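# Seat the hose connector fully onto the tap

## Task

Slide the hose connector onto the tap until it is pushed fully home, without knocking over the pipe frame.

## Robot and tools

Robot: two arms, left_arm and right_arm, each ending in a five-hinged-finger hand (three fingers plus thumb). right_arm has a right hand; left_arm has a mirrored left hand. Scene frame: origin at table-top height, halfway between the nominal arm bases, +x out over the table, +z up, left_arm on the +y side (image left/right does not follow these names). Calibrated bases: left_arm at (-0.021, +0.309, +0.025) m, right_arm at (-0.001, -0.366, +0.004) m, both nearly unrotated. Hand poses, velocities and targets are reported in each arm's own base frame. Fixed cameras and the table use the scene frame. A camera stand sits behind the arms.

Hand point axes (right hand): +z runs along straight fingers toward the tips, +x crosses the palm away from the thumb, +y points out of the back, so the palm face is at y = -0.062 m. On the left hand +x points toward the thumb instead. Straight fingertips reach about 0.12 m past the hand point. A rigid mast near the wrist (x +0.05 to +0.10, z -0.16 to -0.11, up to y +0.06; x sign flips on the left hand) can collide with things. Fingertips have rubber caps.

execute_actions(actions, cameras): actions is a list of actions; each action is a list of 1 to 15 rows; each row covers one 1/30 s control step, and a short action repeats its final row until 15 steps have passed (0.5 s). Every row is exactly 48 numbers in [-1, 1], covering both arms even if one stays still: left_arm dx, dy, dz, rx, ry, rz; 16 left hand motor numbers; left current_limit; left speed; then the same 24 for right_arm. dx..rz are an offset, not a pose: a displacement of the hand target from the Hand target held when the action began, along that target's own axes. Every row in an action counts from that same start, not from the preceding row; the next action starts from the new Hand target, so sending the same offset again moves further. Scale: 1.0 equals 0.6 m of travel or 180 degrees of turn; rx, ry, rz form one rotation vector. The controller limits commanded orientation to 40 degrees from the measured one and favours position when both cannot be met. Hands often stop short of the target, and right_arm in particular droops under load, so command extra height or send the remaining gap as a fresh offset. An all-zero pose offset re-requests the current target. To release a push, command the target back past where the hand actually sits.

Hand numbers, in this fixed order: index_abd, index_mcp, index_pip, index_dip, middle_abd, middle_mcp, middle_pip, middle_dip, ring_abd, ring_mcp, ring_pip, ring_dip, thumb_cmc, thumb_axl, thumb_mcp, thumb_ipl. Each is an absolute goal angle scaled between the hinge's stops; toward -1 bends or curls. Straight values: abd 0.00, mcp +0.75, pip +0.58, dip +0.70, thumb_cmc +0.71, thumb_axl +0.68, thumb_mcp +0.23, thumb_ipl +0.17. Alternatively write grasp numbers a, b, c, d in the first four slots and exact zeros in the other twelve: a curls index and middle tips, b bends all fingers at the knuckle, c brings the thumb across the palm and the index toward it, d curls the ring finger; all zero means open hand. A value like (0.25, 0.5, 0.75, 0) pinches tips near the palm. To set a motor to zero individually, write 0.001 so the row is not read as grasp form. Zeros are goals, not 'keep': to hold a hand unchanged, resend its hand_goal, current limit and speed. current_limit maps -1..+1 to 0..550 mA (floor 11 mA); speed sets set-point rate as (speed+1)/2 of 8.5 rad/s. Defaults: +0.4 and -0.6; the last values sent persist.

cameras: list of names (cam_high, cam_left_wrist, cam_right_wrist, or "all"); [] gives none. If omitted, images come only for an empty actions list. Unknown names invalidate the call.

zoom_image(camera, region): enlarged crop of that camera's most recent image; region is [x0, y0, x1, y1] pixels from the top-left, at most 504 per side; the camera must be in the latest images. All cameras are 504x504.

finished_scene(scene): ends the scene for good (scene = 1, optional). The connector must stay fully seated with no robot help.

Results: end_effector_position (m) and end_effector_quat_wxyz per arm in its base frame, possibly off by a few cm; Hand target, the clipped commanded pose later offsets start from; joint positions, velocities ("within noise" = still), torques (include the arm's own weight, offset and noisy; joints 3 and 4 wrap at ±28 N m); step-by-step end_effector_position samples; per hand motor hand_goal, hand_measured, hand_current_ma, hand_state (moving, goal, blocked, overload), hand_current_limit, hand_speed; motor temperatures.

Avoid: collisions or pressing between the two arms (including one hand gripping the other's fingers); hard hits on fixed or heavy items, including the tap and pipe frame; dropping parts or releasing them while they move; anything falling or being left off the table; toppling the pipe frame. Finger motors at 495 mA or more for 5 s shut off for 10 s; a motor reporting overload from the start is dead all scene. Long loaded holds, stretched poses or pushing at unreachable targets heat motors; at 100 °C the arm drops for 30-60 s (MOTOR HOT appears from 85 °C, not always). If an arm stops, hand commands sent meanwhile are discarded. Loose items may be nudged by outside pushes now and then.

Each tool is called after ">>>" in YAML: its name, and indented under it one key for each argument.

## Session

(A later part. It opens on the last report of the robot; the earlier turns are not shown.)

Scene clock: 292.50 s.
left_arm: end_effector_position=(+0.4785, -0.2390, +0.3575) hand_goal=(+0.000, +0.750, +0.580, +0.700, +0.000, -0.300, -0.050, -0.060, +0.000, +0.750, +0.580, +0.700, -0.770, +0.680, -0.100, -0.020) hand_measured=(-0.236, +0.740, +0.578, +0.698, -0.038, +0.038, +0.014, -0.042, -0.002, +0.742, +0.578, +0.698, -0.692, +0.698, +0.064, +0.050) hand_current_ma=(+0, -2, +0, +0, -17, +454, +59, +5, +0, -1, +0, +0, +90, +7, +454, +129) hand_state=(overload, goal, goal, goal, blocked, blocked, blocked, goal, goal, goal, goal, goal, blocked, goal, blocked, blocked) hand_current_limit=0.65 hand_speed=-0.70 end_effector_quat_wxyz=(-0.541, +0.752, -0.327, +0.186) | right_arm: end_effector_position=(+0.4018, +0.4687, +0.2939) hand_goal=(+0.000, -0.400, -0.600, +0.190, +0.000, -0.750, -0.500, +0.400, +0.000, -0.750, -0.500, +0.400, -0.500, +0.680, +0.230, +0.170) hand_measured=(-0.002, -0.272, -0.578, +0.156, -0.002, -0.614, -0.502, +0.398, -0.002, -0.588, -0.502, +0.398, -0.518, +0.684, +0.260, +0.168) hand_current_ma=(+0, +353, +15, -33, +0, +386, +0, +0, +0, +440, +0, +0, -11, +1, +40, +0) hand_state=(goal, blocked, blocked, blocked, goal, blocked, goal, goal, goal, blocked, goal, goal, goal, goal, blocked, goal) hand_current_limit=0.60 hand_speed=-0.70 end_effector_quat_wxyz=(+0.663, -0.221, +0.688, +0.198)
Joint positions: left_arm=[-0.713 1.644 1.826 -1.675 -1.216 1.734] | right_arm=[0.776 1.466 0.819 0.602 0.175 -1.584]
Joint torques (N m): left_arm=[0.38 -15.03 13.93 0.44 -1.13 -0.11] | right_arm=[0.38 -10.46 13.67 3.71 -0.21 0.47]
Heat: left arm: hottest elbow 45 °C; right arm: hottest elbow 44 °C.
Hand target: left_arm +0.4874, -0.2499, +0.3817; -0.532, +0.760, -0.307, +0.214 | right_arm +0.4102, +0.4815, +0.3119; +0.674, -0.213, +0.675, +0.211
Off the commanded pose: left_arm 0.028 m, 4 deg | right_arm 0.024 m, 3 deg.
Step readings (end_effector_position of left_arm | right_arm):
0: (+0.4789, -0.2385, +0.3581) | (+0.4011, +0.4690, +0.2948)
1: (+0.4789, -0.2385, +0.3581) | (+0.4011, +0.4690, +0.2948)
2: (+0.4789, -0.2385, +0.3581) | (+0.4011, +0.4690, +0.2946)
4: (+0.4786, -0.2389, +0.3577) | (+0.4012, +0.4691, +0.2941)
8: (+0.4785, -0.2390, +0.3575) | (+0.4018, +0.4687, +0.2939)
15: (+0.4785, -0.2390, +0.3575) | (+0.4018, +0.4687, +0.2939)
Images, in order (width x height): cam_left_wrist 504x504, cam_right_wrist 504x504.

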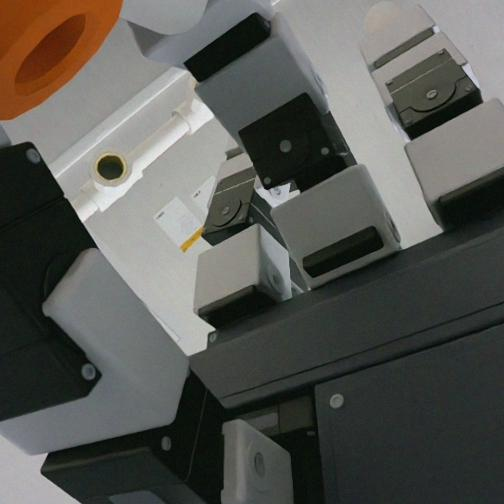

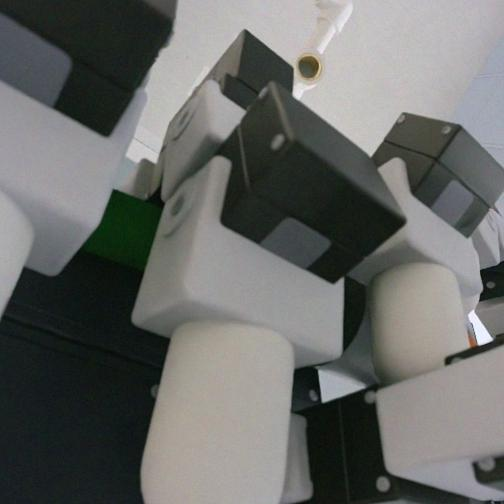

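>>> execute_actions:
  actions:
    - [[0,0,0,0,0,0,0,0.75,0.58,0.7,0,-0.3,-0.05,-0.06,0,0.75,0.58,0.7,-0.771,0.68,-0.1,-0.02,0.65,-0.7,0,0,0,0,0,0,0,-0.15,-0.72,-0.3,0,-0.75,-0.5,0.4,0,-0.75,-0.5,0.4,-0.57,0.68,0.55,0.17,0.6,-0.7]]
    - [[0,0,0,0,0,0,0,0.75,0.58,0.7,0,-0.3,-0.05,-0.06,0,0.75,0.58,0.7,-0.771,0.68,-0.1,-0.02,0.65,-0.7,0,0,0,0,0,0,0,-0.55,-0.72,-0.3,0,-0.75,-0.5,0.4,0,-0.75,-0.5,0.4,-0.57,0.68,0.55,0.17,0.6,-0.7]]
  cameras: ["cam_left_wrist","cam_right_wrist"]

Scene clock: 294.80 s.
left_arm: end_effector_position=(+0.4786, -0.2390, +0.3576) hand_goal=(+0.000, +0.750, +0.580, +0.700, +0.000, -0.300, -0.050, -0.060, +0.000, +0.750, +0.580, +0.700, -0.770, +0.680, -0.100, -0.020) hand_measured=(-0.236, +0.740, +0.578, +0.698, -0.038, +0.038, +0.016, -0.042, -0.002, +0.742, +0.578, +0.698, -0.694, +0.698, +0.060, +0.050) hand_current_ma=(+0, -2, +0, +0, -15, +454, +63, +5, +0, -1, +0, +0, +87, +7, +454, +129) hand_state=(overload, goal, goal, goal, blocked, blocked, blocked, goal, goal, goal, goal, goal, blocked, goal, blocked, blocked) hand_current_limit=0.65 hand_speed=-0.70 end_effector_quat_wxyz=(-0.541, +0.752, -0.327, +0.186) | right_arm: end_effector_position=(+0.4016, +0.4690, +0.2940) hand_goal=(+0.000, -0.550, -0.720, -0.300, +0.000, -0.750, -0.500, +0.400, +0.000, -0.750, -0.500, +0.400, -0.570, +0.680, +0.550, +0.170) hand_measured=(-0.014, -0.356, -0.568, -0.198, -0.004, -0.614, -0.502, +0.398, -0.002, -0.588, -0.502, +0.398, -0.576, +0.684, +0.548, +0.168) hand_current_ma=(-6, +440, +422, +218, -1, +386, +0, +0, +0, +440, +0, +0, -2, +1, -1, +0) hand_state=(goal, blocked, blocked, blocked, goal, blocked, goal, goal, goal, blocked, goal, goal, goal, goal, goal, goal) hand_current_limit=0.60 hand_speed=-0.70 end_effector_quat_wxyz=(+0.663, -0.221, +0.687, +0.199)
Joint positions: left_arm=[-0.713 1.644 1.826 -1.675 -1.217 1.733] | right_arm=[0.776 1.466 0.819 0.605 0.173 -1.584]
Joint torques (N m): left_arm=[0.32 -14.97 13.96 0.43 -1.1 -0.1] | right_arm=[0.32 -10.52 13.65 3.58 -0.13 0.47]
Heat: left arm: hottest elbow 45 °C; right arm: hottest elbow 44 °C.
Hand target: left_arm +0.4874, -0.2499, +0.3817; -0.532, +0.760, -0.307, +0.215 | right_arm +0.4101, +0.4815, +0.3120; +0.674, -0.213, +0.674, +0.211
Off the commanded pose: left_arm 0.028 m, 4 deg | right_arm 0.023 m, 3 deg.
Step readings (end_effector_position of left_arm | right_arm):
0: (+0.4785, -0.2390, +0.3575) | (+0.4018, +0.4687, +0.2939)
1: (+0.4785, -0.2390, +0.3575) | (+0.4018, +0.4687, +0.2939)
2: (+0.4785, -0.2390, +0.3575) | (+0.4018, +0.4687, +0.2939)
4: (+0.4785, -0.2390, +0.3575) | (+0.4018, +0.4687, +0.2939)
8: (+0.4786, -0.2389, +0.3577) | (+0.4015, +0.4689, +0.2941)
15: (+0.4789, -0.2385, +0.3581) | (+0.4013, +0.4690, +0.2944)
16: (+0.4789, -0.2385, +0.3581) | (+0.4013, +0.4690, +0.2945)
17: (+0.4789, -0.2385, +0.3581) | (+0.4013, +0.4690, +0.2945)
19: (+0.4789, -0.2386, +0.3580) | (+0.4013, +0.4690, +0.2945)
23: (+0.4786, -0.2389, +0.3577) | (+0.4016, +0.4690, +0.2940)
30: (+0.4786, -0.2390, +0.3576) | (+0.4016, +0.4690, +0.2940)
Images, in order (width x height): cam_left_wrist 504x504, cam_right_wrist 504x504.

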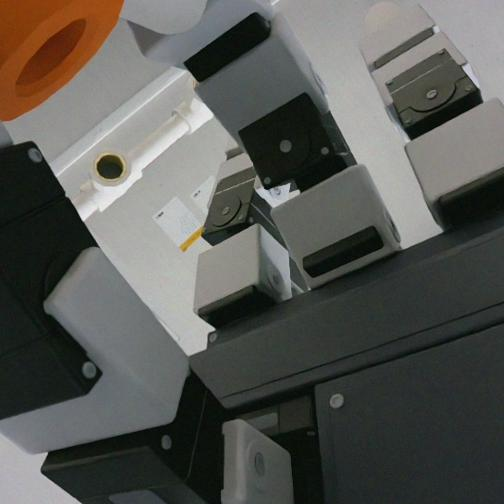

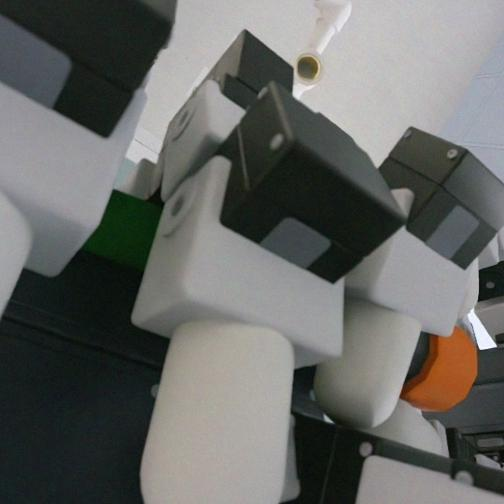

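>>> execute_actions:
  actions:
    - [[0,0,0,0,0,0,0,0.75,0.58,0.7,-0.03,0.12,0.02,-0.04,0,0.75,0.58,0.7,-0.7,0.69,0.07,0.05,0.65,-0.85,0,0,0,0,0,0,0,-0.55,-0.72,-0.3,0,-0.75,-0.5,0.4,0,-0.75,-0.5,0.4,-0.57,0.68,0.55,0.17,0.65,-0.7]]
  cameras: ["all"]

Scene clock: 296.30 s.
left_arm: end_effector_position=(+0.4794, -0.2396, +0.3598) hand_goal=(+0.000, +0.750, +0.580, +0.700, -0.030, +0.120, +0.020, -0.040, +0.000, +0.750, +0.580, +0.700, -0.700, +0.690, +0.070, +0.050) hand_measured=(-0.236, +0.740, +0.578, +0.698, -0.032, +0.112, +0.024, -0.038, -0.002, +0.742, +0.578, +0.698, -0.694, +0.692, +0.068, +0.052) hand_current_ma=(+0, -2, +0, +0, +0, -1, +0, +0, +0, -1, +0, +0, +1, +0, +0, +0) hand_state=(overload, goal, goal, goal, goal, goal, goal, goal, goal, goal, goal, goal, goal, goal, goal, goal) hand_current_limit=0.65 hand_speed=-0.85 end_effector_quat_wxyz=(-0.540, +0.753, -0.325, +0.189) | right_arm: end_effector_position=(+0.4020, +0.4696, +0.2913) hand_goal=(+0.000, -0.550, -0.720, -0.300, +0.000, -0.750, -0.500, +0.400, +0.000, -0.750, -0.500, +0.400, -0.570, +0.680, +0.550, +0.170) hand_measured=(-0.014, -0.360, -0.566, -0.198, -0.004, -0.616, -0.502, +0.398, -0.002, -0.590, -0.502, +0.398, -0.576, +0.684, +0.548, +0.168) hand_current_ma=(-6, +454, +433, +214, -1, +377, +0, +0, +0, +454, +0, +0, -2, +1, -1, +0) hand_state=(goal, blocked, blocked, blocked, goal, blocked, goal, goal, goal, blocked, goal, goal, goal, goal, goal, goal) hand_current_limit=0.65 hand_speed=-0.70 end_effector_quat_wxyz=(+0.661, -0.222, +0.689, +0.198)
Joint positions: left_arm=[-0.713 1.644 1.831 -1.675 -1.217 1.731] | right_arm=[0.776 1.471 0.819 0.605 0.172 -1.584]
Joint torques (N m): left_arm=[0.38 -15.03 13.55 0.44 -1.11 -0.07] | right_arm=[0.26 -10.99 13.63 3.59 -0.1 0.47]
Heat: left arm: hottest elbow 45 °C; right arm: hottest elbow 44 °C.
Hand target: left_arm +0.4874, -0.2500, +0.3818; -0.532, +0.760, -0.307, +0.215 | right_arm +0.4101, +0.4815, +0.3120; +0.674, -0.213, +0.674, +0.211
Off the commanded pose: left_arm 0.026 m, 4 deg | right_arm 0.025 m, 3 deg.
Step readings (end_effector_position of left_arm | right_arm):
0: (+0.4786, -0.2390, +0.3576) | (+0.4016, +0.4690, +0.2940)
1: (+0.4786, -0.2390, +0.3576) | (+0.4016, +0.4690, +0.2940)
2: (+0.4786, -0.2390, +0.3576) | (+0.4016, +0.4690, +0.2940)
4: (+0.4786, -0.2390, +0.3576) | (+0.4016, +0.4690, +0.2938)
8: (+0.4786, -0.2390, +0.3576) | (+0.4018, +0.4692, +0.2929)
15: (+0.4789, -0.2392, +0.3584) | (+0.4018, +0.4695, +0.2919)

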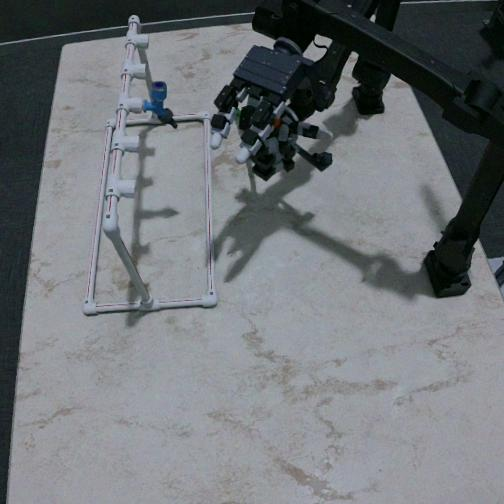

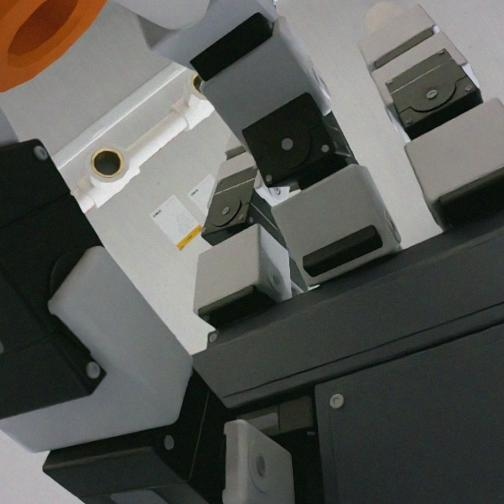

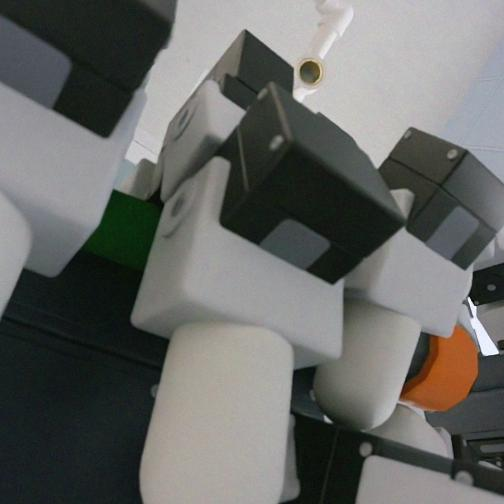

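>>> execute_actions:
  actions:
    - [[0,-0.06,0,0,0,0,0,0.75,0.58,0.7,-0.03,0.25,0.02,-0.04,0,0.75,0.58,0.7,-0.7,0.69,0.07,0.05,0.65,-0.85,0,0,0,0,0,0,0,-0.55,-0.72,-0.3,0,-0.75,-0.5,0.4,0,-0.75,-0.5,0.4,-0.57,0.68,0.55,0.17,0.65,-0.7]]
    - [[0,-0.06,0,0,0,0,0,0.75,0.58,0.7,-0.03,0.25,0.02,-0.04,0,0.75,0.58,0.7,-0.7,0.69,0.07,0.05,0.65,-0.85,0,0,0,0,0,0,0,-0.55,-0.72,-0.3,0,-0.75,-0.5,0.4,0,-0.75,-0.5,0.4,-0.57,0.68,0.55,0.17,0.65,-0.7]]
  cameras: ["all"]

Scene clock: 298.30 s.
left_arm: end_effector_position=(+0.4989, -0.2310, +0.4300) hand_goal=(+0.000, +0.750, +0.580, +0.700, -0.030, +0.250, +0.020, -0.040, +0.000, +0.750, +0.580, +0.700, -0.700, +0.690, +0.070, +0.050) hand_measured=(-0.236, +0.740, +0.578, +0.698, -0.032, +0.240, +0.024, -0.038, -0.002, +0.742, +0.578, +0.698, -0.696, +0.692, +0.068, +0.052) hand_current_ma=(+0, -2, +0, +0, +0, -2, +0, +0, +0, -1, +0, +0, +0, +0, +0, +0) hand_state=(overload, goal, goal, goal, goal, goal, goal, goal, goal, goal, goal, goal, goal, goal, goal, goal) hand_current_limit=0.65 hand_speed=-0.85 end_effector_quat_wxyz=(-0.534, +0.754, -0.320, +0.209) | right_arm: end_effector_position=(+0.4020, +0.4696, +0.2913) hand_goal=(+0.000, -0.550, -0.720, -0.300, +0.000, -0.750, -0.500, +0.400, +0.000, -0.750, -0.500, +0.400, -0.570, +0.680, +0.550, +0.170) hand_measured=(-0.014, -0.360, -0.566, -0.198, -0.004, -0.616, -0.502, +0.398, -0.002, -0.590, -0.502, +0.398, -0.576, +0.684, +0.548, +0.168) hand_current_ma=(-6, +454, +433, +214, -1, +377, +0, +0, +0, +454, +0, +0, -2, +1, -1, +0) hand_state=(goal, blocked, blocked, blocked, goal, blocked, goal, goal, goal, blocked, goal, goal, goal, goal, goal, goal) hand_current_limit=0.65 hand_speed=-0.70 end_effector_quat_wxyz=(+0.661, -0.222, +0.689, +0.198)
Joint positions: left_arm=[-0.674 1.665 2.04 -1.675 -1.208 1.889] | right_arm=[0.776 1.471 0.819 0.605 0.172 -1.584]
Joint torques (N m): left_arm=[1.2 -14.74 13.38 0.55 -1.01 0.17] | right_arm=[0.44 -10.99 13.57 3.59 -0.1 0.47]
Heat: left arm: hottest elbow 45 °C; right arm: hottest elbow 44 °C.
Hand target: left_arm +0.5045, -0.2322, +0.4494; -0.532, +0.760, -0.307, +0.215 | right_arm +0.4101, +0.4815, +0.3120; +0.674, -0.213, +0.674, +0.211
Off the commanded pose: left_arm 0.020 m, 2 deg | right_arm 0.025 m, 3 deg.
joint sent to its limit (left arm) — joint 4 (wrist pitch), lower limit. The joint targets still meet the commanded pose.
Step readings (end_effector_position of left_arm | right_arm):
0: (+0.4794, -0.2396, +0.3598) | (+0.4020, +0.4696, +0.2913)
1: (+0.4794, -0.2397, +0.3601) | (+0.4020, +0.4696, +0.2913)
2: (+0.4799, -0.2401, +0.3612) | (+0.4020, +0.4696, +0.2913)
4: (+0.4823, -0.2417, +0.3676) | (+0.4020, +0.4696, +0.2913)
8: (+0.4867, -0.2426, +0.3864) | (+0.4020, +0.4696, +0.2913)
15: (+0.4888, -0.2402, +0.3963) | (+0.4020, +0.4696, +0.2913)
16: (+0.4888, -0.2400, +0.3964) | (+0.4020, +0.4696, +0.2913)
17: (+0.4893, -0.2394, +0.3974) | (+0.4020, +0.4696, +0.2913)
19: (+0.4923, -0.2390, +0.4035) | (+0.4020, +0.4696, +0.2913)
23: (+0.4972, -0.2351, +0.4206) | (+0.4020, +0.4696, +0.2913)
30: (+0.4989, -0.2307, +0.4324) | (+0.4020, +0.4696, +0.2913)

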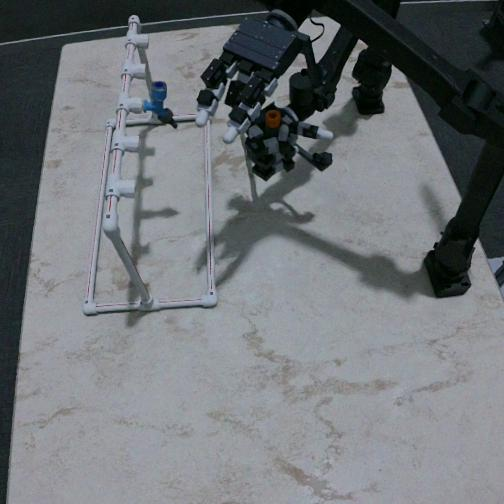

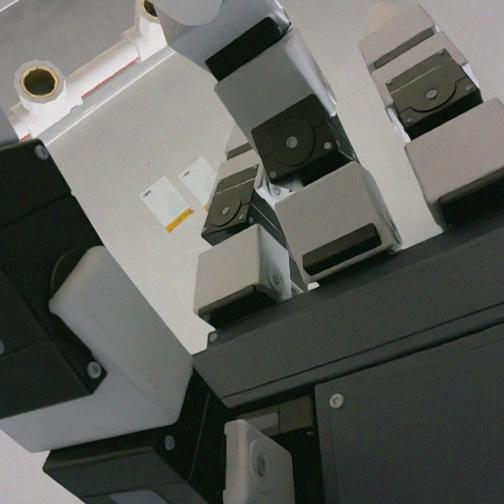

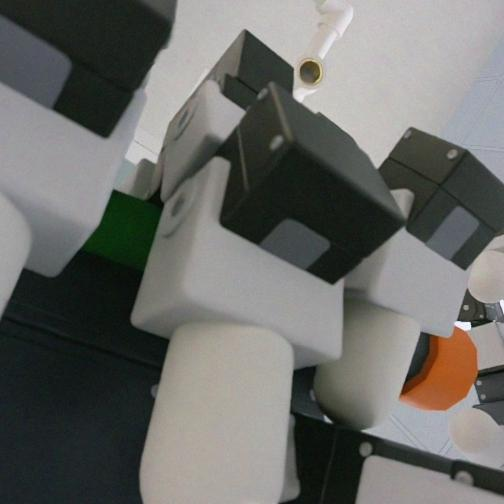

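>>> execute_actions:
  actions:
    - [[-0.1055,-0.013,0.035,0,-0.0523,-0.0191,0,0.75,0.58,0.7,-0.03,0.4,0.3,0.2,0,0.75,0.58,0.7,-0.5,0.68,0.2,0.17,0.3,-0.8,0,0,0,0,0,0,0,-0.55,-0.72,-0.3,0,-0.75,-0.5,0.4,0,-0.75,-0.5,0.4,-0.57,0.68,-0.1,0.17,0.65,-0.8]]
    - [[-0.1055,-0.013,0.035,0,-0.0523,-0.0191,0,0.75,0.58,0.7,-0.03,0.4,0.3,0.2,0,0.75,0.58,0.7,-0.5,0.68,0.2,0.17,0.3,-0.8,0,0,0,0,0,0,0,-0.55,-0.72,-0.3,0,-0.75,-0.5,0.4,0,-0.75,-0.5,0.4,-0.57,0.68,-0.1,0.17,0.65,-0.8]]
  cameras: ["cam_high","cam_right_wrist"]

Scene clock: 302.20 s.
left_arm: end_effector_position=(+0.4351, -0.1193, +0.4519) hand_goal=(+0.000, +0.750, +0.580, +0.700, -0.030, +0.400, +0.300, +0.200, +0.000, +0.750, +0.580, +0.700, -0.500, +0.680, +0.200, +0.170) hand_measured=(-0.236, +0.740, +0.578, +0.698, -0.032, +0.388, +0.296, +0.198, -0.002, +0.742, +0.578, +0.698, -0.502, +0.682, +0.196, +0.168) hand_current_ma=(+0, -2, +0, +0, +0, -3, +0, +0, +0, -1, +0, +0, +0, +0, +0, +0) hand_state=(overload, goal, goal, goal, goal, goal, goal, goal, goal, goal, goal, goal, goal, goal, goal, goal) hand_current_limit=0.30 hand_speed=-0.80 end_effector_quat_wxyz=(-0.540, +0.780, -0.235, +0.211) | right_arm: end_effector_position=(+0.4019, +0.4696, +0.2912) hand_goal=(+0.000, -0.550, -0.720, -0.300, +0.000, -0.750, -0.500, +0.400, +0.000, -0.750, -0.500, +0.400, -0.570, +0.680, -0.100, +0.170) hand_measured=(-0.028, -0.418, -0.570, -0.298, -0.004, -0.616, -0.502, +0.398, -0.002, -0.590, -0.502, +0.398, -0.580, +0.690, -0.060, +0.168) hand_current_ma=(-19, +369, +417, +0, -1, +375, +0, +0, +0, +454, +0, +0, -5, +6, +67, +0) hand_state=(blocked, blocked, blocked, goal, goal, blocked, goal, goal, goal, blocked, goal, goal, goal, goal, blocked, goal) hand_current_limit=0.65 hand_speed=-0.80 end_effector_quat_wxyz=(+0.661, -0.223, +0.688, +0.198)
Joint positions: left_arm=[-0.566 1.372 1.756 -1.675 -1.222 1.788] | right_arm=[0.776 1.471 0.819 0.605 0.172 -1.585]
Joint torques (N m): left_arm=[1.03 -10.75 7.54 0.58 -1.03 -0.15] | right_arm=[0.26 -11.05 13.64 3.63 -0.1 0.48]
Heat: left arm: hottest elbow 45 °C; right arm: hottest elbow 45 °C.
Hand target: left_arm +0.4345, -0.1182, +0.4498; -0.561, +0.802, -0.170, +0.119 | right_arm +0.4101, +0.4815, +0.3120; +0.674, -0.214, +0.674, +0.211
Off the commanded pose: left_arm 0.003 m, 13 deg | right_arm 0.025 m, 3 deg.
joint sent to its limit (left arm) — joint 4 (wrist pitch), lower limit. The joint targets are off in orientation, not in position.
Step readings (end_effector_position of left_arm | right_arm):
0: (+0.4988, -0.2310, +0.4300) | (+0.4020, +0.4696, +0.2913)
1: (+0.4989, -0.2308, +0.4300) | (+0.4020, +0.4696, +0.2913)
2: (+0.4993, -0.2289, +0.4305) | (+0.4020, +0.4696, +0.2913)
4: (+0.4964, -0.2217, +0.4287) | (+0.4020, +0.4696, +0.2913)
8: (+0.4868, -0.1940, +0.4313) | (+0.4020, +0.4696, +0.2913)
15: (+0.4758, -0.1723, +0.4541) | (+0.4020, +0.4696, +0.2913)
16: (+0.4750, -0.1716, +0.4547) | (+0.4020, +0.4696, +0.2913)
17: (+0.4725, -0.1682, +0.4529) | (+0.4020, +0.4696, +0.2913)
19: (+0.4634, -0.1593, +0.4437) | (+0.4020, +0.4696, +0.2913)
23: (+0.4485, -0.1360, +0.4372) | (+0.4019, +0.4696, +0.2913)
30: (+0.4362, -0.1198, +0.4533) | (+0.4019, +0.4696, +0.2912)
Images, in order (width x height): cam_high 504x504, cam_right_wrist 504x504.

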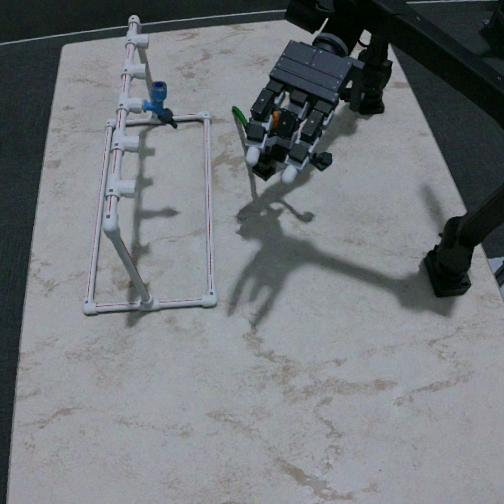

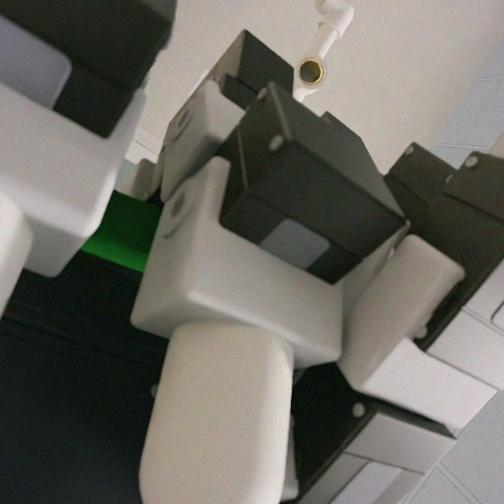

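>>> execute_actions:
  actions:
    - [[-0.093,-0.014,0.087,0,-0.0523,-0.0191,0,0.75,0.58,0.7,0,0.6,0.5,0.5,0,0.75,0.58,0.7,0,0.68,0.2,0.17,0.3,-0.8,0.0392,-0.0471,0.0267,0.0322,0.0289,0,0,-0.55,-0.72,-0.3,0,-0.75,-0.5,0.4,0,-0.75,-0.5,0.4,-0.57,0.68,-0.1,0.17,0.65,-0.8]]
    - [[-0.093,-0.014,0.087,0,-0.0523,-0.0191,0,0.75,0.58,0.7,0,0.75,0.58,0.7,0,0.75,0.58,0.7,0.4,0.68,0.2,0.17,0.3,-0.8,0.0362,-0.0442,0.0346,0.0321,0.0289,0.0029,0,-0.55,-0.72,-0.3,0,-0.75,-0.5,0.4,0,-0.75,-0.5,0.4,-0.57,0.68,-0.1,0.17,0.65,-0.8]]
  cameras: ["all"]

>>> zoom_image:
  camera: "cam_high"
  region: [170, 50, 330, 210]

Scene clock: 304.73 s.
left_arm: end_effector_position=(+0.3633, +0.0141, +0.4332) hand_goal=(+0.000, +0.750, +0.580, +0.700, +0.000, +0.750, +0.580, +0.700, +0.000, +0.750, +0.580, +0.700, +0.400, +0.680, +0.200, +0.170) hand_measured=(-0.182, +0.742, +0.580, +0.698, -0.004, +0.730, +0.572, +0.696, -0.002, +0.742, +0.578, +0.698, +0.380, +0.682, +0.198, +0.168) hand_current_ma=(+0, -1, +0, +0, +0, -7, -1, +0, +0, -1, +0, +0, -6, +0, +0, +0) hand_state=(overload, goal, goal, goal, goal, blocked, goal, goal, goal, goal, goal, goal, blocked, goal, goal, goal) hand_current_limit=0.30 hand_speed=-0.80 end_effector_quat_wxyz=(-0.544, +0.815, -0.126, +0.154) | right_arm: end_effector_position=(+0.4508, +0.4456, +0.2450) hand_goal=(+0.000, -0.550, -0.720, -0.300, +0.000, -0.750, -0.500, +0.400, +0.000, -0.750, -0.500, +0.400, -0.570, +0.680, -0.100, +0.170) hand_measured=(-0.028, -0.418, -0.570, -0.298, -0.004, -0.616, -0.502, +0.398, -0.002, -0.590, -0.502, +0.398, -0.580, +0.690, -0.060, +0.168) hand_current_ma=(-19, +369, +417, +0, -1, +375, +0, +0, +0, +454, +0, +0, -5, +6, +66, +0) hand_state=(blocked, blocked, blocked, goal, goal, blocked, goal, goal, goal, blocked, goal, goal, goal, goal, blocked, goal) hand_current_limit=0.65 hand_speed=-0.80 end_effector_quat_wxyz=(+0.621, -0.182, +0.754, +0.112)
Joint positions: left_arm=[-0.32 1.121 1.502 -1.675 -1.187 1.746] | right_arm=[0.738 1.51 0.852 0.442 0.316 -1.561]
Joint torques (N m): left_arm=[1.32 -6.24 7.56 0.62 -1.03 -0.17] | right_arm=[-1.26 -11.81 14.3 2.37 0.16 0.73]
Heat: left arm: hottest elbow 45 °C; right arm: hottest elbow 45 °C.
Hand target: left_arm +0.3629, +0.0157, +0.4298; -0.573, +0.819, -0.028, +0.019 | right_arm +0.4688, +0.4534, +0.2651; +0.628, -0.160, +0.751, +0.125
Off the commanded pose: left_arm 0.004 m, 19 deg | right_arm 0.028 m, 3 deg.
joint sent to its limit (left arm) — joint 4 (wrist pitch), lower limit. The joint targets are off in orientation, not in position.
Step readings (end_effector_position of left_arm | right_arm):
0: (+0.4352, -0.1193, +0.4519) | (+0.4019, +0.4696, +0.2912)
1: (+0.4351, -0.1191, +0.4511) | (+0.4023, +0.4694, +0.2912)
2: (+0.4338, -0.1160, +0.4487) | (+0.4044, +0.4683, +0.2907)
4: (+0.4281, -0.1034, +0.4389) | (+0.4099, +0.4656, +0.2881)
8: (+0.4171, -0.0661, +0.4304) | (+0.4173, +0.4626, +0.2787)
15: (+0.4061, -0.0488, +0.4437) | (+0.4211, +0.4609, +0.2699)
16: (+0.4055, -0.0482, +0.4438) | (+0.4216, +0.4606, +0.2696)
17: (+0.4032, -0.0454, +0.4415) | (+0.4243, +0.4594, +0.2687)
19: (+0.3949, -0.0333, +0.4316) | (+0.4315, +0.4558, +0.2649)
23: (+0.3770, +0.0006, +0.4231) | (+0.4461, +0.4477, +0.2551)
30: (+0.3637, +0.0143, +0.4349) | (+0.4506, +0.4456, +0.2456)

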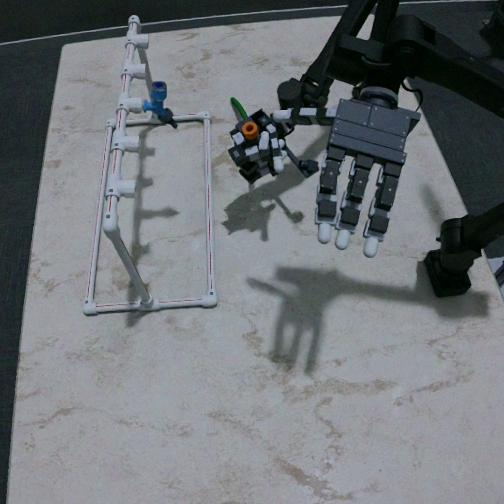

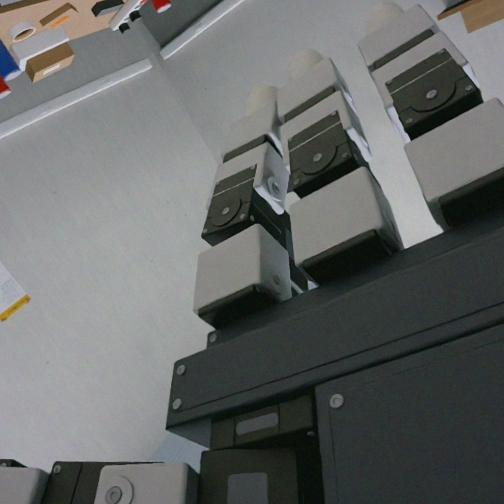

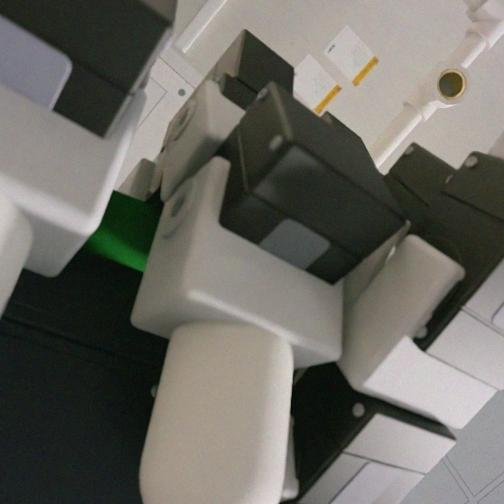

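Scaled by 3.150 from the camera's 504x504 image, which has a finer 720x720 frame.

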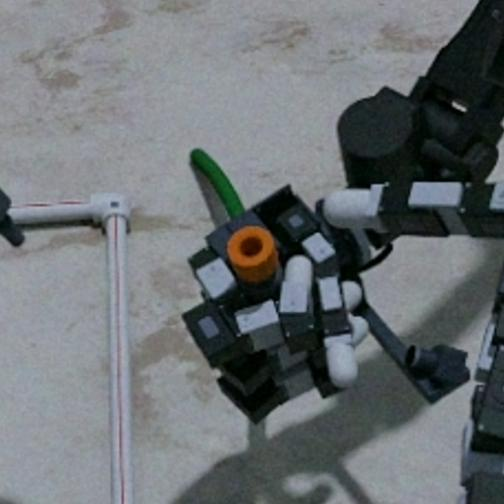

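>>> execute_actions:
  actions:
    - [[0,0,0,0,0,0,0,0,0,0,0,0,0,0,0,0,0,0,0,0,0,0,0.3,-0.8,0.0321,-0.0408,0.042,0.0317,0.0289,0.0058,0,-0.55,-0.72,-0.3,0,-0.75,-0.5,0.4,0,-0.75,-0.5,0.4,-0.57,0.68,-0.1,0.17,0.65,-0.8]]
    - [[0,0,0,0,0,0,0,0,0,0,0,0,0,0,0,0,0,0,0,0,0,0,0.3,-0.8,0.0271,-0.037,0.0486,0.031,0.0289,0.0087,0,-0.55,-0.72,-0.3,0,-0.75,-0.5,0.4,0,-0.75,-0.5,0.4,-0.57,0.68,-0.1,0.17,0.65,-0.8]]
  cameras: ["cam_high","cam_right_wrist"]

>>> zoom_image:
  camera: "cam_high"
  region: [130, 50, 290, 210]

Scene clock: 306.83 s.
left_arm: end_effector_position=(+0.3633, +0.0139, +0.4331) hand_goal=(+0.000, +0.750, +0.580, +0.700, +0.000, +0.750, +0.580, +0.700, +0.000, +0.750, +0.580, +0.700, +0.710, +0.680, +0.230, +0.170) hand_measured=(-0.182, +0.742, +0.580, +0.698, -0.004, +0.730, +0.572, +0.696, -0.002, +0.742, +0.578, +0.698, +0.688, +0.682, +0.226, +0.168) hand_current_ma=(+0, -1, +0, +0, +0, -7, -1, +0, +0, -1, +0, +0, -7, +0, -1, +0) hand_state=(overload, goal, goal, goal, goal, blocked, goal, goal, goal, goal, goal, goal, blocked, goal, goal, goal) hand_current_limit=0.30 hand_speed=-0.80 end_effector_quat_wxyz=(-0.544, +0.815, -0.126, +0.154) | right_arm: end_effector_position=(+0.5082, +0.4177, +0.2002) hand_goal=(+0.000, -0.550, -0.720, -0.300, +0.000, -0.750, -0.500, +0.400, +0.000, -0.750, -0.500, +0.400, -0.570, +0.680, -0.100, +0.170) hand_measured=(-0.028, -0.418, -0.570, -0.298, -0.004, -0.616, -0.502, +0.398, -0.002, -0.590, -0.502, +0.398, -0.580, +0.690, -0.062, +0.168) hand_current_ma=(-19, +369, +417, +0, -1, +375, +0, +0, +0, +454, +0, +0, -5, +6, +64, +0) hand_state=(blocked, blocked, blocked, goal, goal, blocked, goal, goal, goal, blocked, goal, goal, goal, goal, blocked, goal) hand_current_limit=0.65 hand_speed=-0.80 end_effector_quat_wxyz=(+0.560, -0.116, +0.820, +0.036)
Joint positions: left_arm=[-0.32 1.121 1.502 -1.675 -1.186 1.746] | right_arm=[0.691 1.586 0.947 0.216 0.448 -1.454]
Joint torques (N m): left_arm=[1.38 -6.24 7.58 0.61 -1.03 -0.18] | right_arm=[-0.67 -13.1 14.23 2.24 0.24 0.78]
Heat: left arm: hottest elbow 45 °C; right arm: hottest elbow 45 °C.
Hand target: left_arm +0.3629, +0.0156, +0.4298; -0.573, +0.819, -0.028, +0.020 | right_arm +0.5277, +0.4247, +0.2189; +0.567, -0.091, +0.817, +0.050
Off the commanded pose: left_arm 0.004 m, 19 deg | right_arm 0.028 m, 3 deg.
joint sent to its limit (left arm) — joint 4 (wrist pitch), lower limit. The joint targets are off in orientation, not in position.
Step readings (end_effector_position of left_arm | right_arm):
0: (+0.3633, +0.0141, +0.4332) | (+0.4508, +0.4456, +0.2450)
1: (+0.3633, +0.0141, +0.4332) | (+0.4516, +0.4449, +0.2448)
2: (+0.3633, +0.0141, +0.4332) | (+0.4535, +0.4438, +0.2437)
4: (+0.3633, +0.0140, +0.4331) | (+0.4607, +0.4405, +0.2405)
8: (+0.3633, +0.0140, +0.4331) | (+0.4745, +0.4344, +0.2321)
15: (+0.3633, +0.0139, +0.4331) | (+0.4791, +0.4317, +0.2231)
16: (+0.3633, +0.0139, +0.4331) | (+0.4799, +0.4310, +0.2228)
17: (+0.3633, +0.0139, +0.4331) | (+0.4818, +0.4298, +0.2217)
19: (+0.3633, +0.0139, +0.4331) | (+0.4890, +0.4268, +0.2185)
23: (+0.3633, +0.0139, +0.4331) | (+0.5035, +0.4208, +0.2101)
30: (+0.3633, +0.0139, +0.4331) | (+0.5078, +0.4176, +0.2000)
Images, in order (width x height): cam_high 504x504, cam_right_wrist 504x504.

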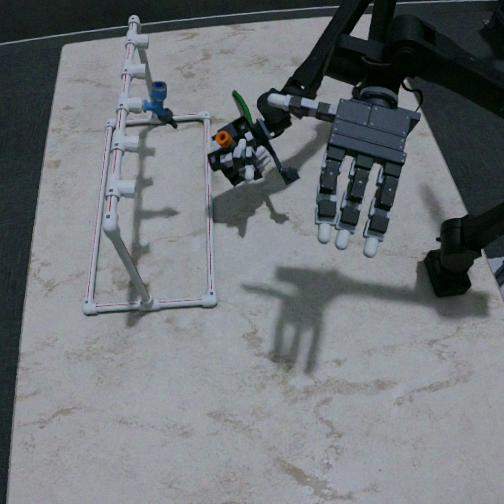

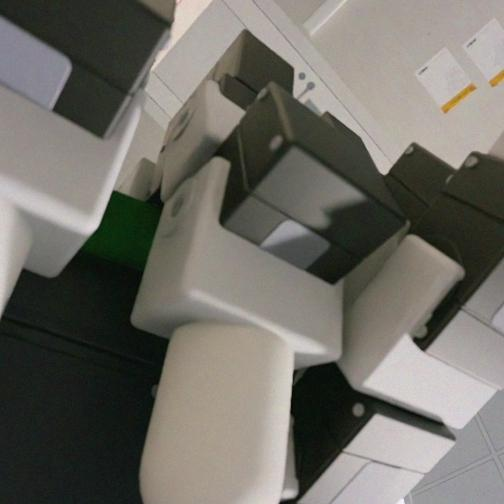

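Scaled by 3.150 from the camera's 504x504 image, which has a finer 720x720 frame.

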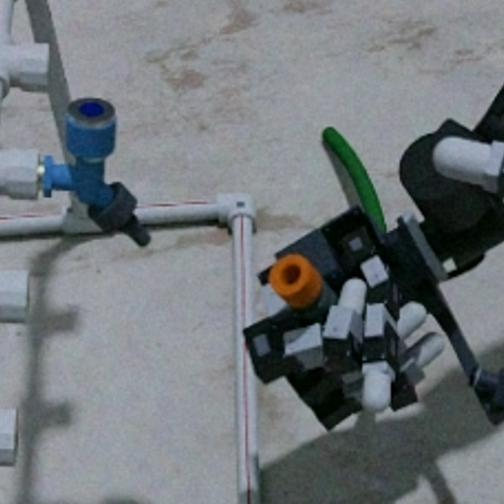

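>>> execute_actions:
  actions:
    - [[0,0,0,0,0,0,0,0,0,0,0,0,0,0,0,0,0,0,0,0,0,0,0.3,-0.8,0.0213,-0.0328,0.0541,0.0301,0.0289,0.0114,0,-0.55,-0.72,-0.3,0,-0.75,-0.5,0.4,0,-0.75,-0.5,0.4,-0.57,0.68,-0.1,0.17,0.65,-0.8]]
    - [[0,0,0,0,0,0,0,0,0,0,0,0,0,0,0,0,0,0,0,0,0,0,0.3,-0.8,0.015,-0.0283,0.0587,0.0289,0.0289,0.0141,0,-0.55,-0.72,-0.3,0,-0.75,-0.5,0.4,0,-0.75,-0.5,0.4,-0.57,0.68,-0.1,0.17,0.65,-0.8]]
  cameras: ["cam_high","cam_right_wrist"]

>>> zoom_image:
  camera: "cam_high"
  region: [130, 60, 250, 180]

Scene clock: 308.83 s.
left_arm: end_effector_position=(+0.3633, +0.0139, +0.4331) hand_goal=(+0.000, +0.750, +0.580, +0.700, +0.000, +0.750, +0.580, +0.700, +0.000, +0.750, +0.580, +0.700, +0.710, +0.680, +0.230, +0.170) hand_measured=(-0.182, +0.742, +0.580, +0.698, -0.004, +0.730, +0.572, +0.696, -0.002, +0.742, +0.578, +0.698, +0.688, +0.682, +0.226, +0.168) hand_current_ma=(+0, -1, +0, +0, +0, -7, -1, +0, +0, -1, +0, +0, -7, +0, -1, +0) hand_state=(overload, goal, goal, goal, goal, blocked, goal, goal, goal, goal, goal, goal, blocked, goal, goal, goal) hand_current_limit=0.30 hand_speed=-0.80 end_effector_quat_wxyz=(-0.544, +0.815, -0.126, +0.154) | right_arm: end_effector_position=(+0.5666, +0.3889, +0.1561) hand_goal=(+0.000, -0.550, -0.720, -0.300, +0.000, -0.750, -0.500, +0.400, +0.000, -0.750, -0.500, +0.400, -0.570, +0.680, -0.100, +0.170) hand_measured=(-0.028, -0.418, -0.570, -0.298, -0.004, -0.616, -0.502, +0.398, -0.002, -0.590, -0.502, +0.398, -0.580, +0.690, -0.062, +0.168) hand_current_ma=(-19, +369, +417, +0, -1, +375, +0, +0, +0, +454, +0, +0, -5, +6, +62, +0) hand_state=(blocked, blocked, blocked, goal, goal, blocked, goal, goal, goal, blocked, goal, goal, goal, goal, blocked, goal) hand_current_limit=0.65 hand_speed=-0.80 end_effector_quat_wxyz=(+0.487, -0.038, +0.872, -0.027)
Joint positions: left_arm=[-0.32 1.121 1.502 -1.675 -1.186 1.746] | right_arm=[0.638 1.699 1.095 -0.055 0.541 -1.289]
Joint torques (N m): left_arm=[1.44 -6.3 7.58 0.62 -1.03 -0.17] | right_arm=[-0.32 -15.09 14.27 1.98 0.31 0.79]
Heat: left arm: hottest elbow 44 °C; right arm: hottest elbow 45 °C.
Hand target: left_arm +0.3629, +0.0156, +0.4298; -0.573, +0.819, -0.028, +0.020 | right_arm +0.5867, +0.3957, +0.1731; +0.495, -0.009, +0.869, -0.012
Off the commanded pose: left_arm 0.004 m, 19 deg | right_arm 0.027 m, 4 deg.
joint sent to its limit (left arm) — joint 4 (wrist pitch), lower limit. The joint targets are off in orientation, not in position.
Step readings (end_effector_position of left_arm | right_arm):
0: (+0.3633, +0.0139, +0.4331) | (+0.5083, +0.4176, +0.2002)
1: (+0.3633, +0.0139, +0.4331) | (+0.5085, +0.4173, +0.2000)
2: (+0.3633, +0.0139, +0.4331) | (+0.5102, +0.4160, +0.1988)
4: (+0.3633, +0.0139, +0.4331) | (+0.5166, +0.4132, +0.1957)
8: (+0.3633, +0.0139, +0.4331) | (+0.5319, +0.4075, +0.1875)
15: (+0.3633, +0.0139, +0.4331) | (+0.5368, +0.4031, +0.1776)
16: (+0.3633, +0.0139, +0.4331) | (+0.5371, +0.4029, +0.1774)
17: (+0.3633, +0.0139, +0.4331) | (+0.5398, +0.4003, +0.1767)
19: (+0.3633, +0.0139, +0.4331) | (+0.5457, +0.3985, +0.1738)
23: (+0.3633, +0.0139, +0.4331) | (+0.5609, +0.3938, +0.1652)
30: (+0.3633, +0.0139, +0.4331) | (+0.5655, +0.3888, +0.1547)
Images, in order (width x height): cam_high 504x504, cam_right_wrist 504x504.

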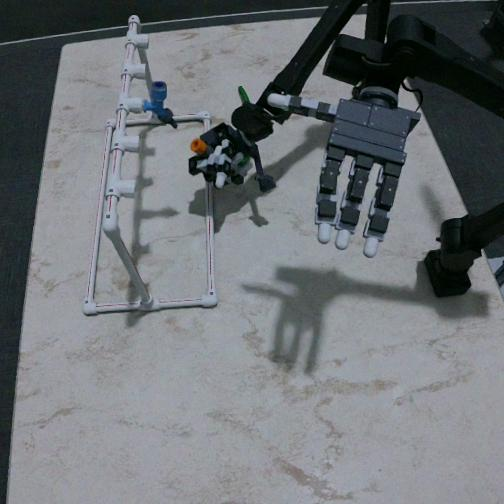

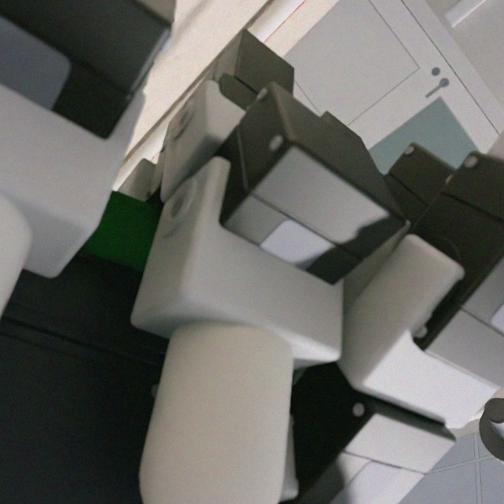

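Scaled by 4.200 from the camera's 504x504 image, which has a finer 720x720 frame.

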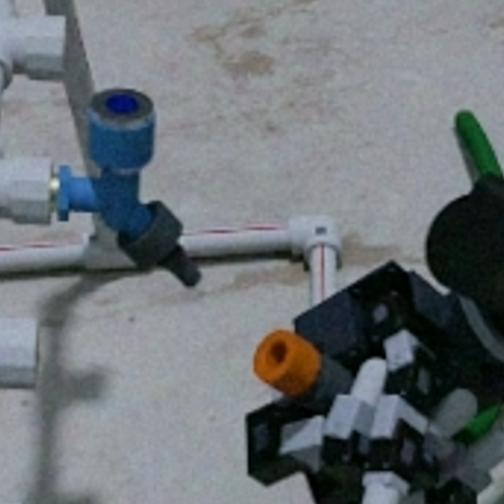

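>>> zoom_image:
  camera: "cam_high"
  region: [165, 115, 225, 175]

Scaled by 8.400 from the camera's 504x504 image, which has a finer 720x720 frame.

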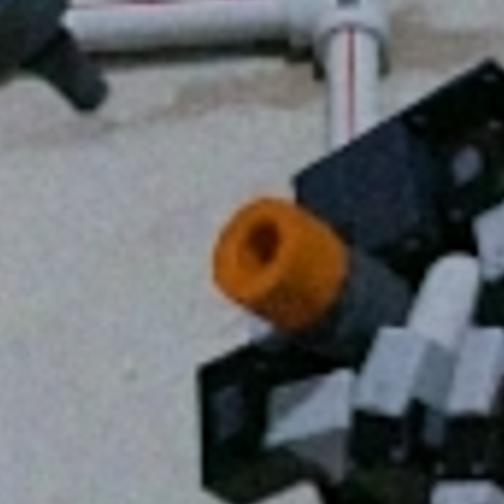

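>>> zoom_image:
  camera: "cam_high"
  region: [135, 75, 195, 135]

Scaled by 8.400 from the camera's 504x504 image, which has a finer 720x720 frame.

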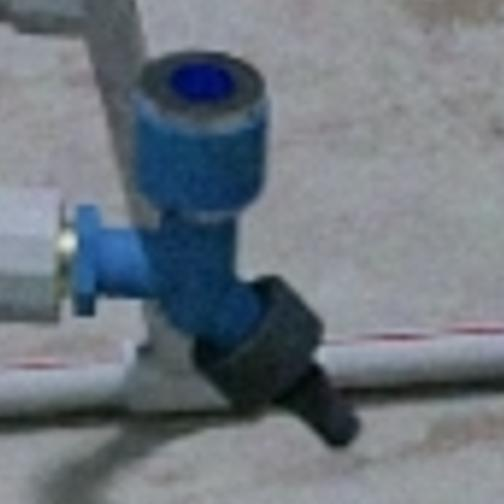

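>>> zoom_image:
  camera: "cam_right_wrist"
  region: [384, 360, 504, 480]

Scaled by 4.200 from the camera's 504x504 image, which has a finer 720x720 frame.

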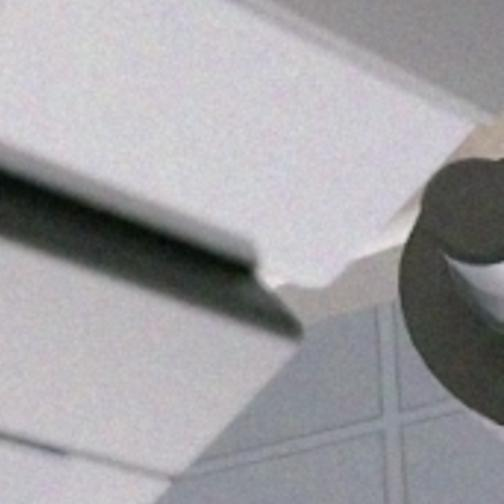

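>>> execute_actions:
  actions:
    - [[0,0,0,0,0,0,0,0,0,0,0,0,0,0,0,0,0,0,0,0,0,0,0.3,-0.8,0,0,0,0,0,0,0,-0.55,-0.72,-0.3,0,-0.75,-0.5,0.4,0,-0.75,-0.5,0.4,-0.57,0.68,0.6,0.17,0.65,-0.7]]
  cameras: ["cam_high","cam_right_wrist"]

>>> zoom_image:
  camera: "cam_right_wrist"
  region: [304, 264, 504, 464]

Scene clock: 318.73 s.
left_arm: end_effector_position=(+0.3633, +0.0139, +0.4331) hand_goal=(+0.000, +0.750, +0.580, +0.700, +0.000, +0.750, +0.580, +0.700, +0.000, +0.750, +0.580, +0.700, +0.710, +0.680, +0.230, +0.170) hand_measured=(-0.182, +0.742, +0.580, +0.698, -0.004, +0.730, +0.572, +0.696, -0.002, +0.742, +0.578, +0.698, +0.688, +0.682, +0.226, +0.168) hand_current_ma=(+0, -1, +0, +0, +0, -7, -1, +0, +0, -1, +0, +0, -7, +0, -1, +0) hand_state=(overload, goal, goal, goal, goal, blocked, goal, goal, goal, goal, goal, goal, blocked, goal, goal, goal) hand_current_limit=0.30 hand_speed=-0.80 end_effector_quat_wxyz=(-0.544, +0.815, -0.126, +0.154) | right_arm: end_effector_position=(+0.5666, +0.3889, +0.1561) hand_goal=(+0.000, -0.550, -0.720, -0.300, +0.000, -0.750, -0.500, +0.400, +0.000, -0.750, -0.500, +0.400, -0.570, +0.680, +0.600, +0.170) hand_measured=(-0.014, -0.394, -0.570, -0.280, -0.004, -0.616, -0.502, +0.398, -0.002, -0.592, -0.502, +0.398, -0.572, +0.692, +0.542, +0.168) hand_current_ma=(-6, +454, +417, +13, -1, +375, +0, +0, +0, +454, +0, +0, +0, +8, -125, +0) hand_state=(goal, blocked, blocked, goal, goal, blocked, goal, goal, goal, blocked, goal, goal, goal, goal, blocked, goal) hand_current_limit=0.65 hand_speed=-0.70 end_effector_quat_wxyz=(+0.486, -0.037, +0.873, -0.026)
Joint positions: left_arm=[-0.32 1.121 1.502 -1.675 -1.186 1.746] | right_arm=[0.638 1.699 1.095 -0.056 0.541 -1.288]
Joint torques (N m): left_arm=[1.38 -6.3 7.58 0.64 -1.03 -0.18] | right_arm=[-0.44 -14.97 14.3 1.99 0.31 0.82]
Heat: left arm: hottest elbow 43 °C; right arm: hottest elbow 45 °C.
Hand target: left_arm +0.3629, +0.0156, +0.4298; -0.573, +0.819, -0.028, +0.020 | right_arm +0.5867, +0.3957, +0.1731; +0.494, -0.009, +0.869, -0.012
Off the commanded pose: left_arm 0.004 m, 19 deg | right_arm 0.027 m, 4 deg.
joint sent to its limit (left arm) — joint 4 (wrist pitch), lower limit. The joint targets are off in orientation, not in position.
Step readings (end_effector_position of left_arm | right_arm):
0: (+0.3633, +0.0139, +0.4331) | (+0.5665, +0.3889, +0.1560)
1: (+0.3633, +0.0139, +0.4331) | (+0.5665, +0.3889, +0.1560)
2: (+0.3633, +0.0139, +0.4331) | (+0.5666, +0.3889, +0.1560)
4: (+0.3633, +0.0139, +0.4331) | (+0.5666, +0.3889, +0.1560)
8: (+0.3633, +0.0139, +0.4331) | (+0.5666, +0.3889, +0.1561)
15: (+0.3633, +0.0139, +0.4331) | (+0.5666, +0.3889, +0.1561)
Images, in order (width x height): cam_high 504x504, cam_right_wrist 504x504.

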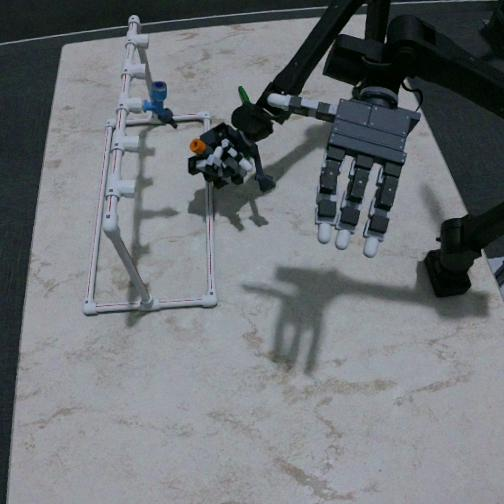

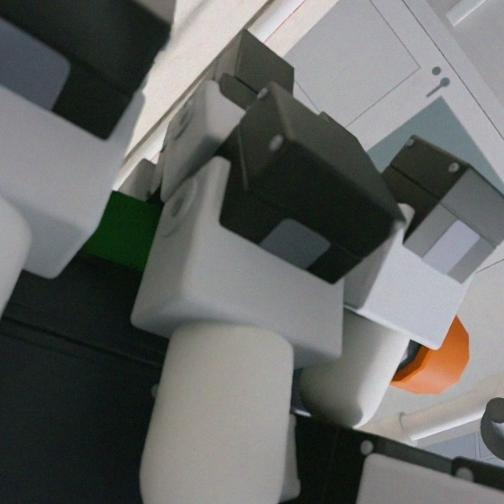

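Scaled by 2.520 from the camera's 504x504 image, which has a finer 720x720 frame.

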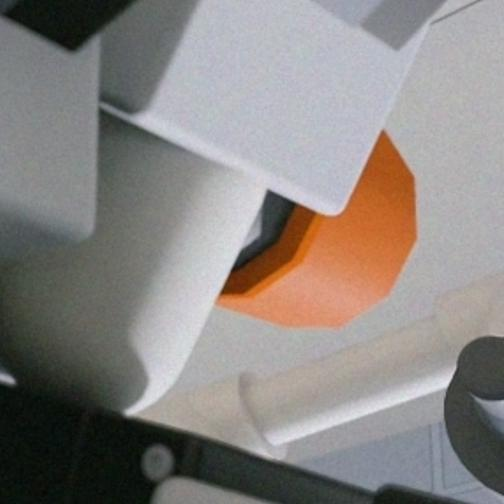

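>>> zoom_image:
  camera: "cam_right_wrist"
  region: [444, 370, 504, 430]

>>> zoom_image:
  camera: "cam_right_wrist"
  region: [384, 305, 484, 405]

Scaled by 8.400 from the camera's 504x504 image, which has a finer 720x720 frame.

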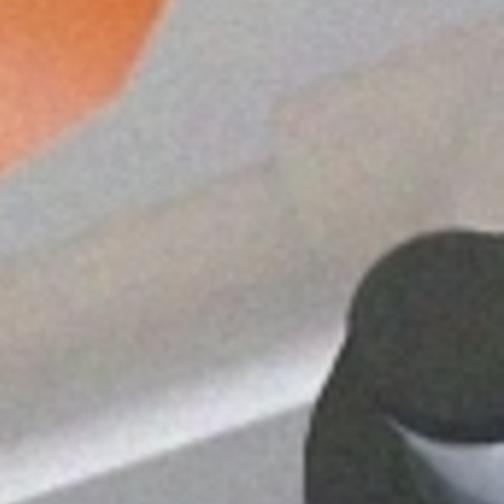

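Scaled by 5.040 from the camera's 504x504 image, which has a finer 720x720 frame.

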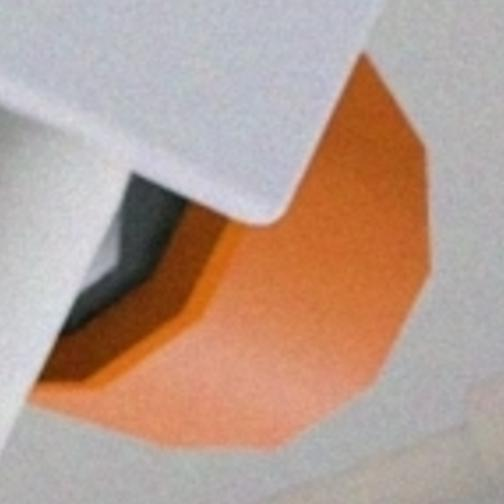

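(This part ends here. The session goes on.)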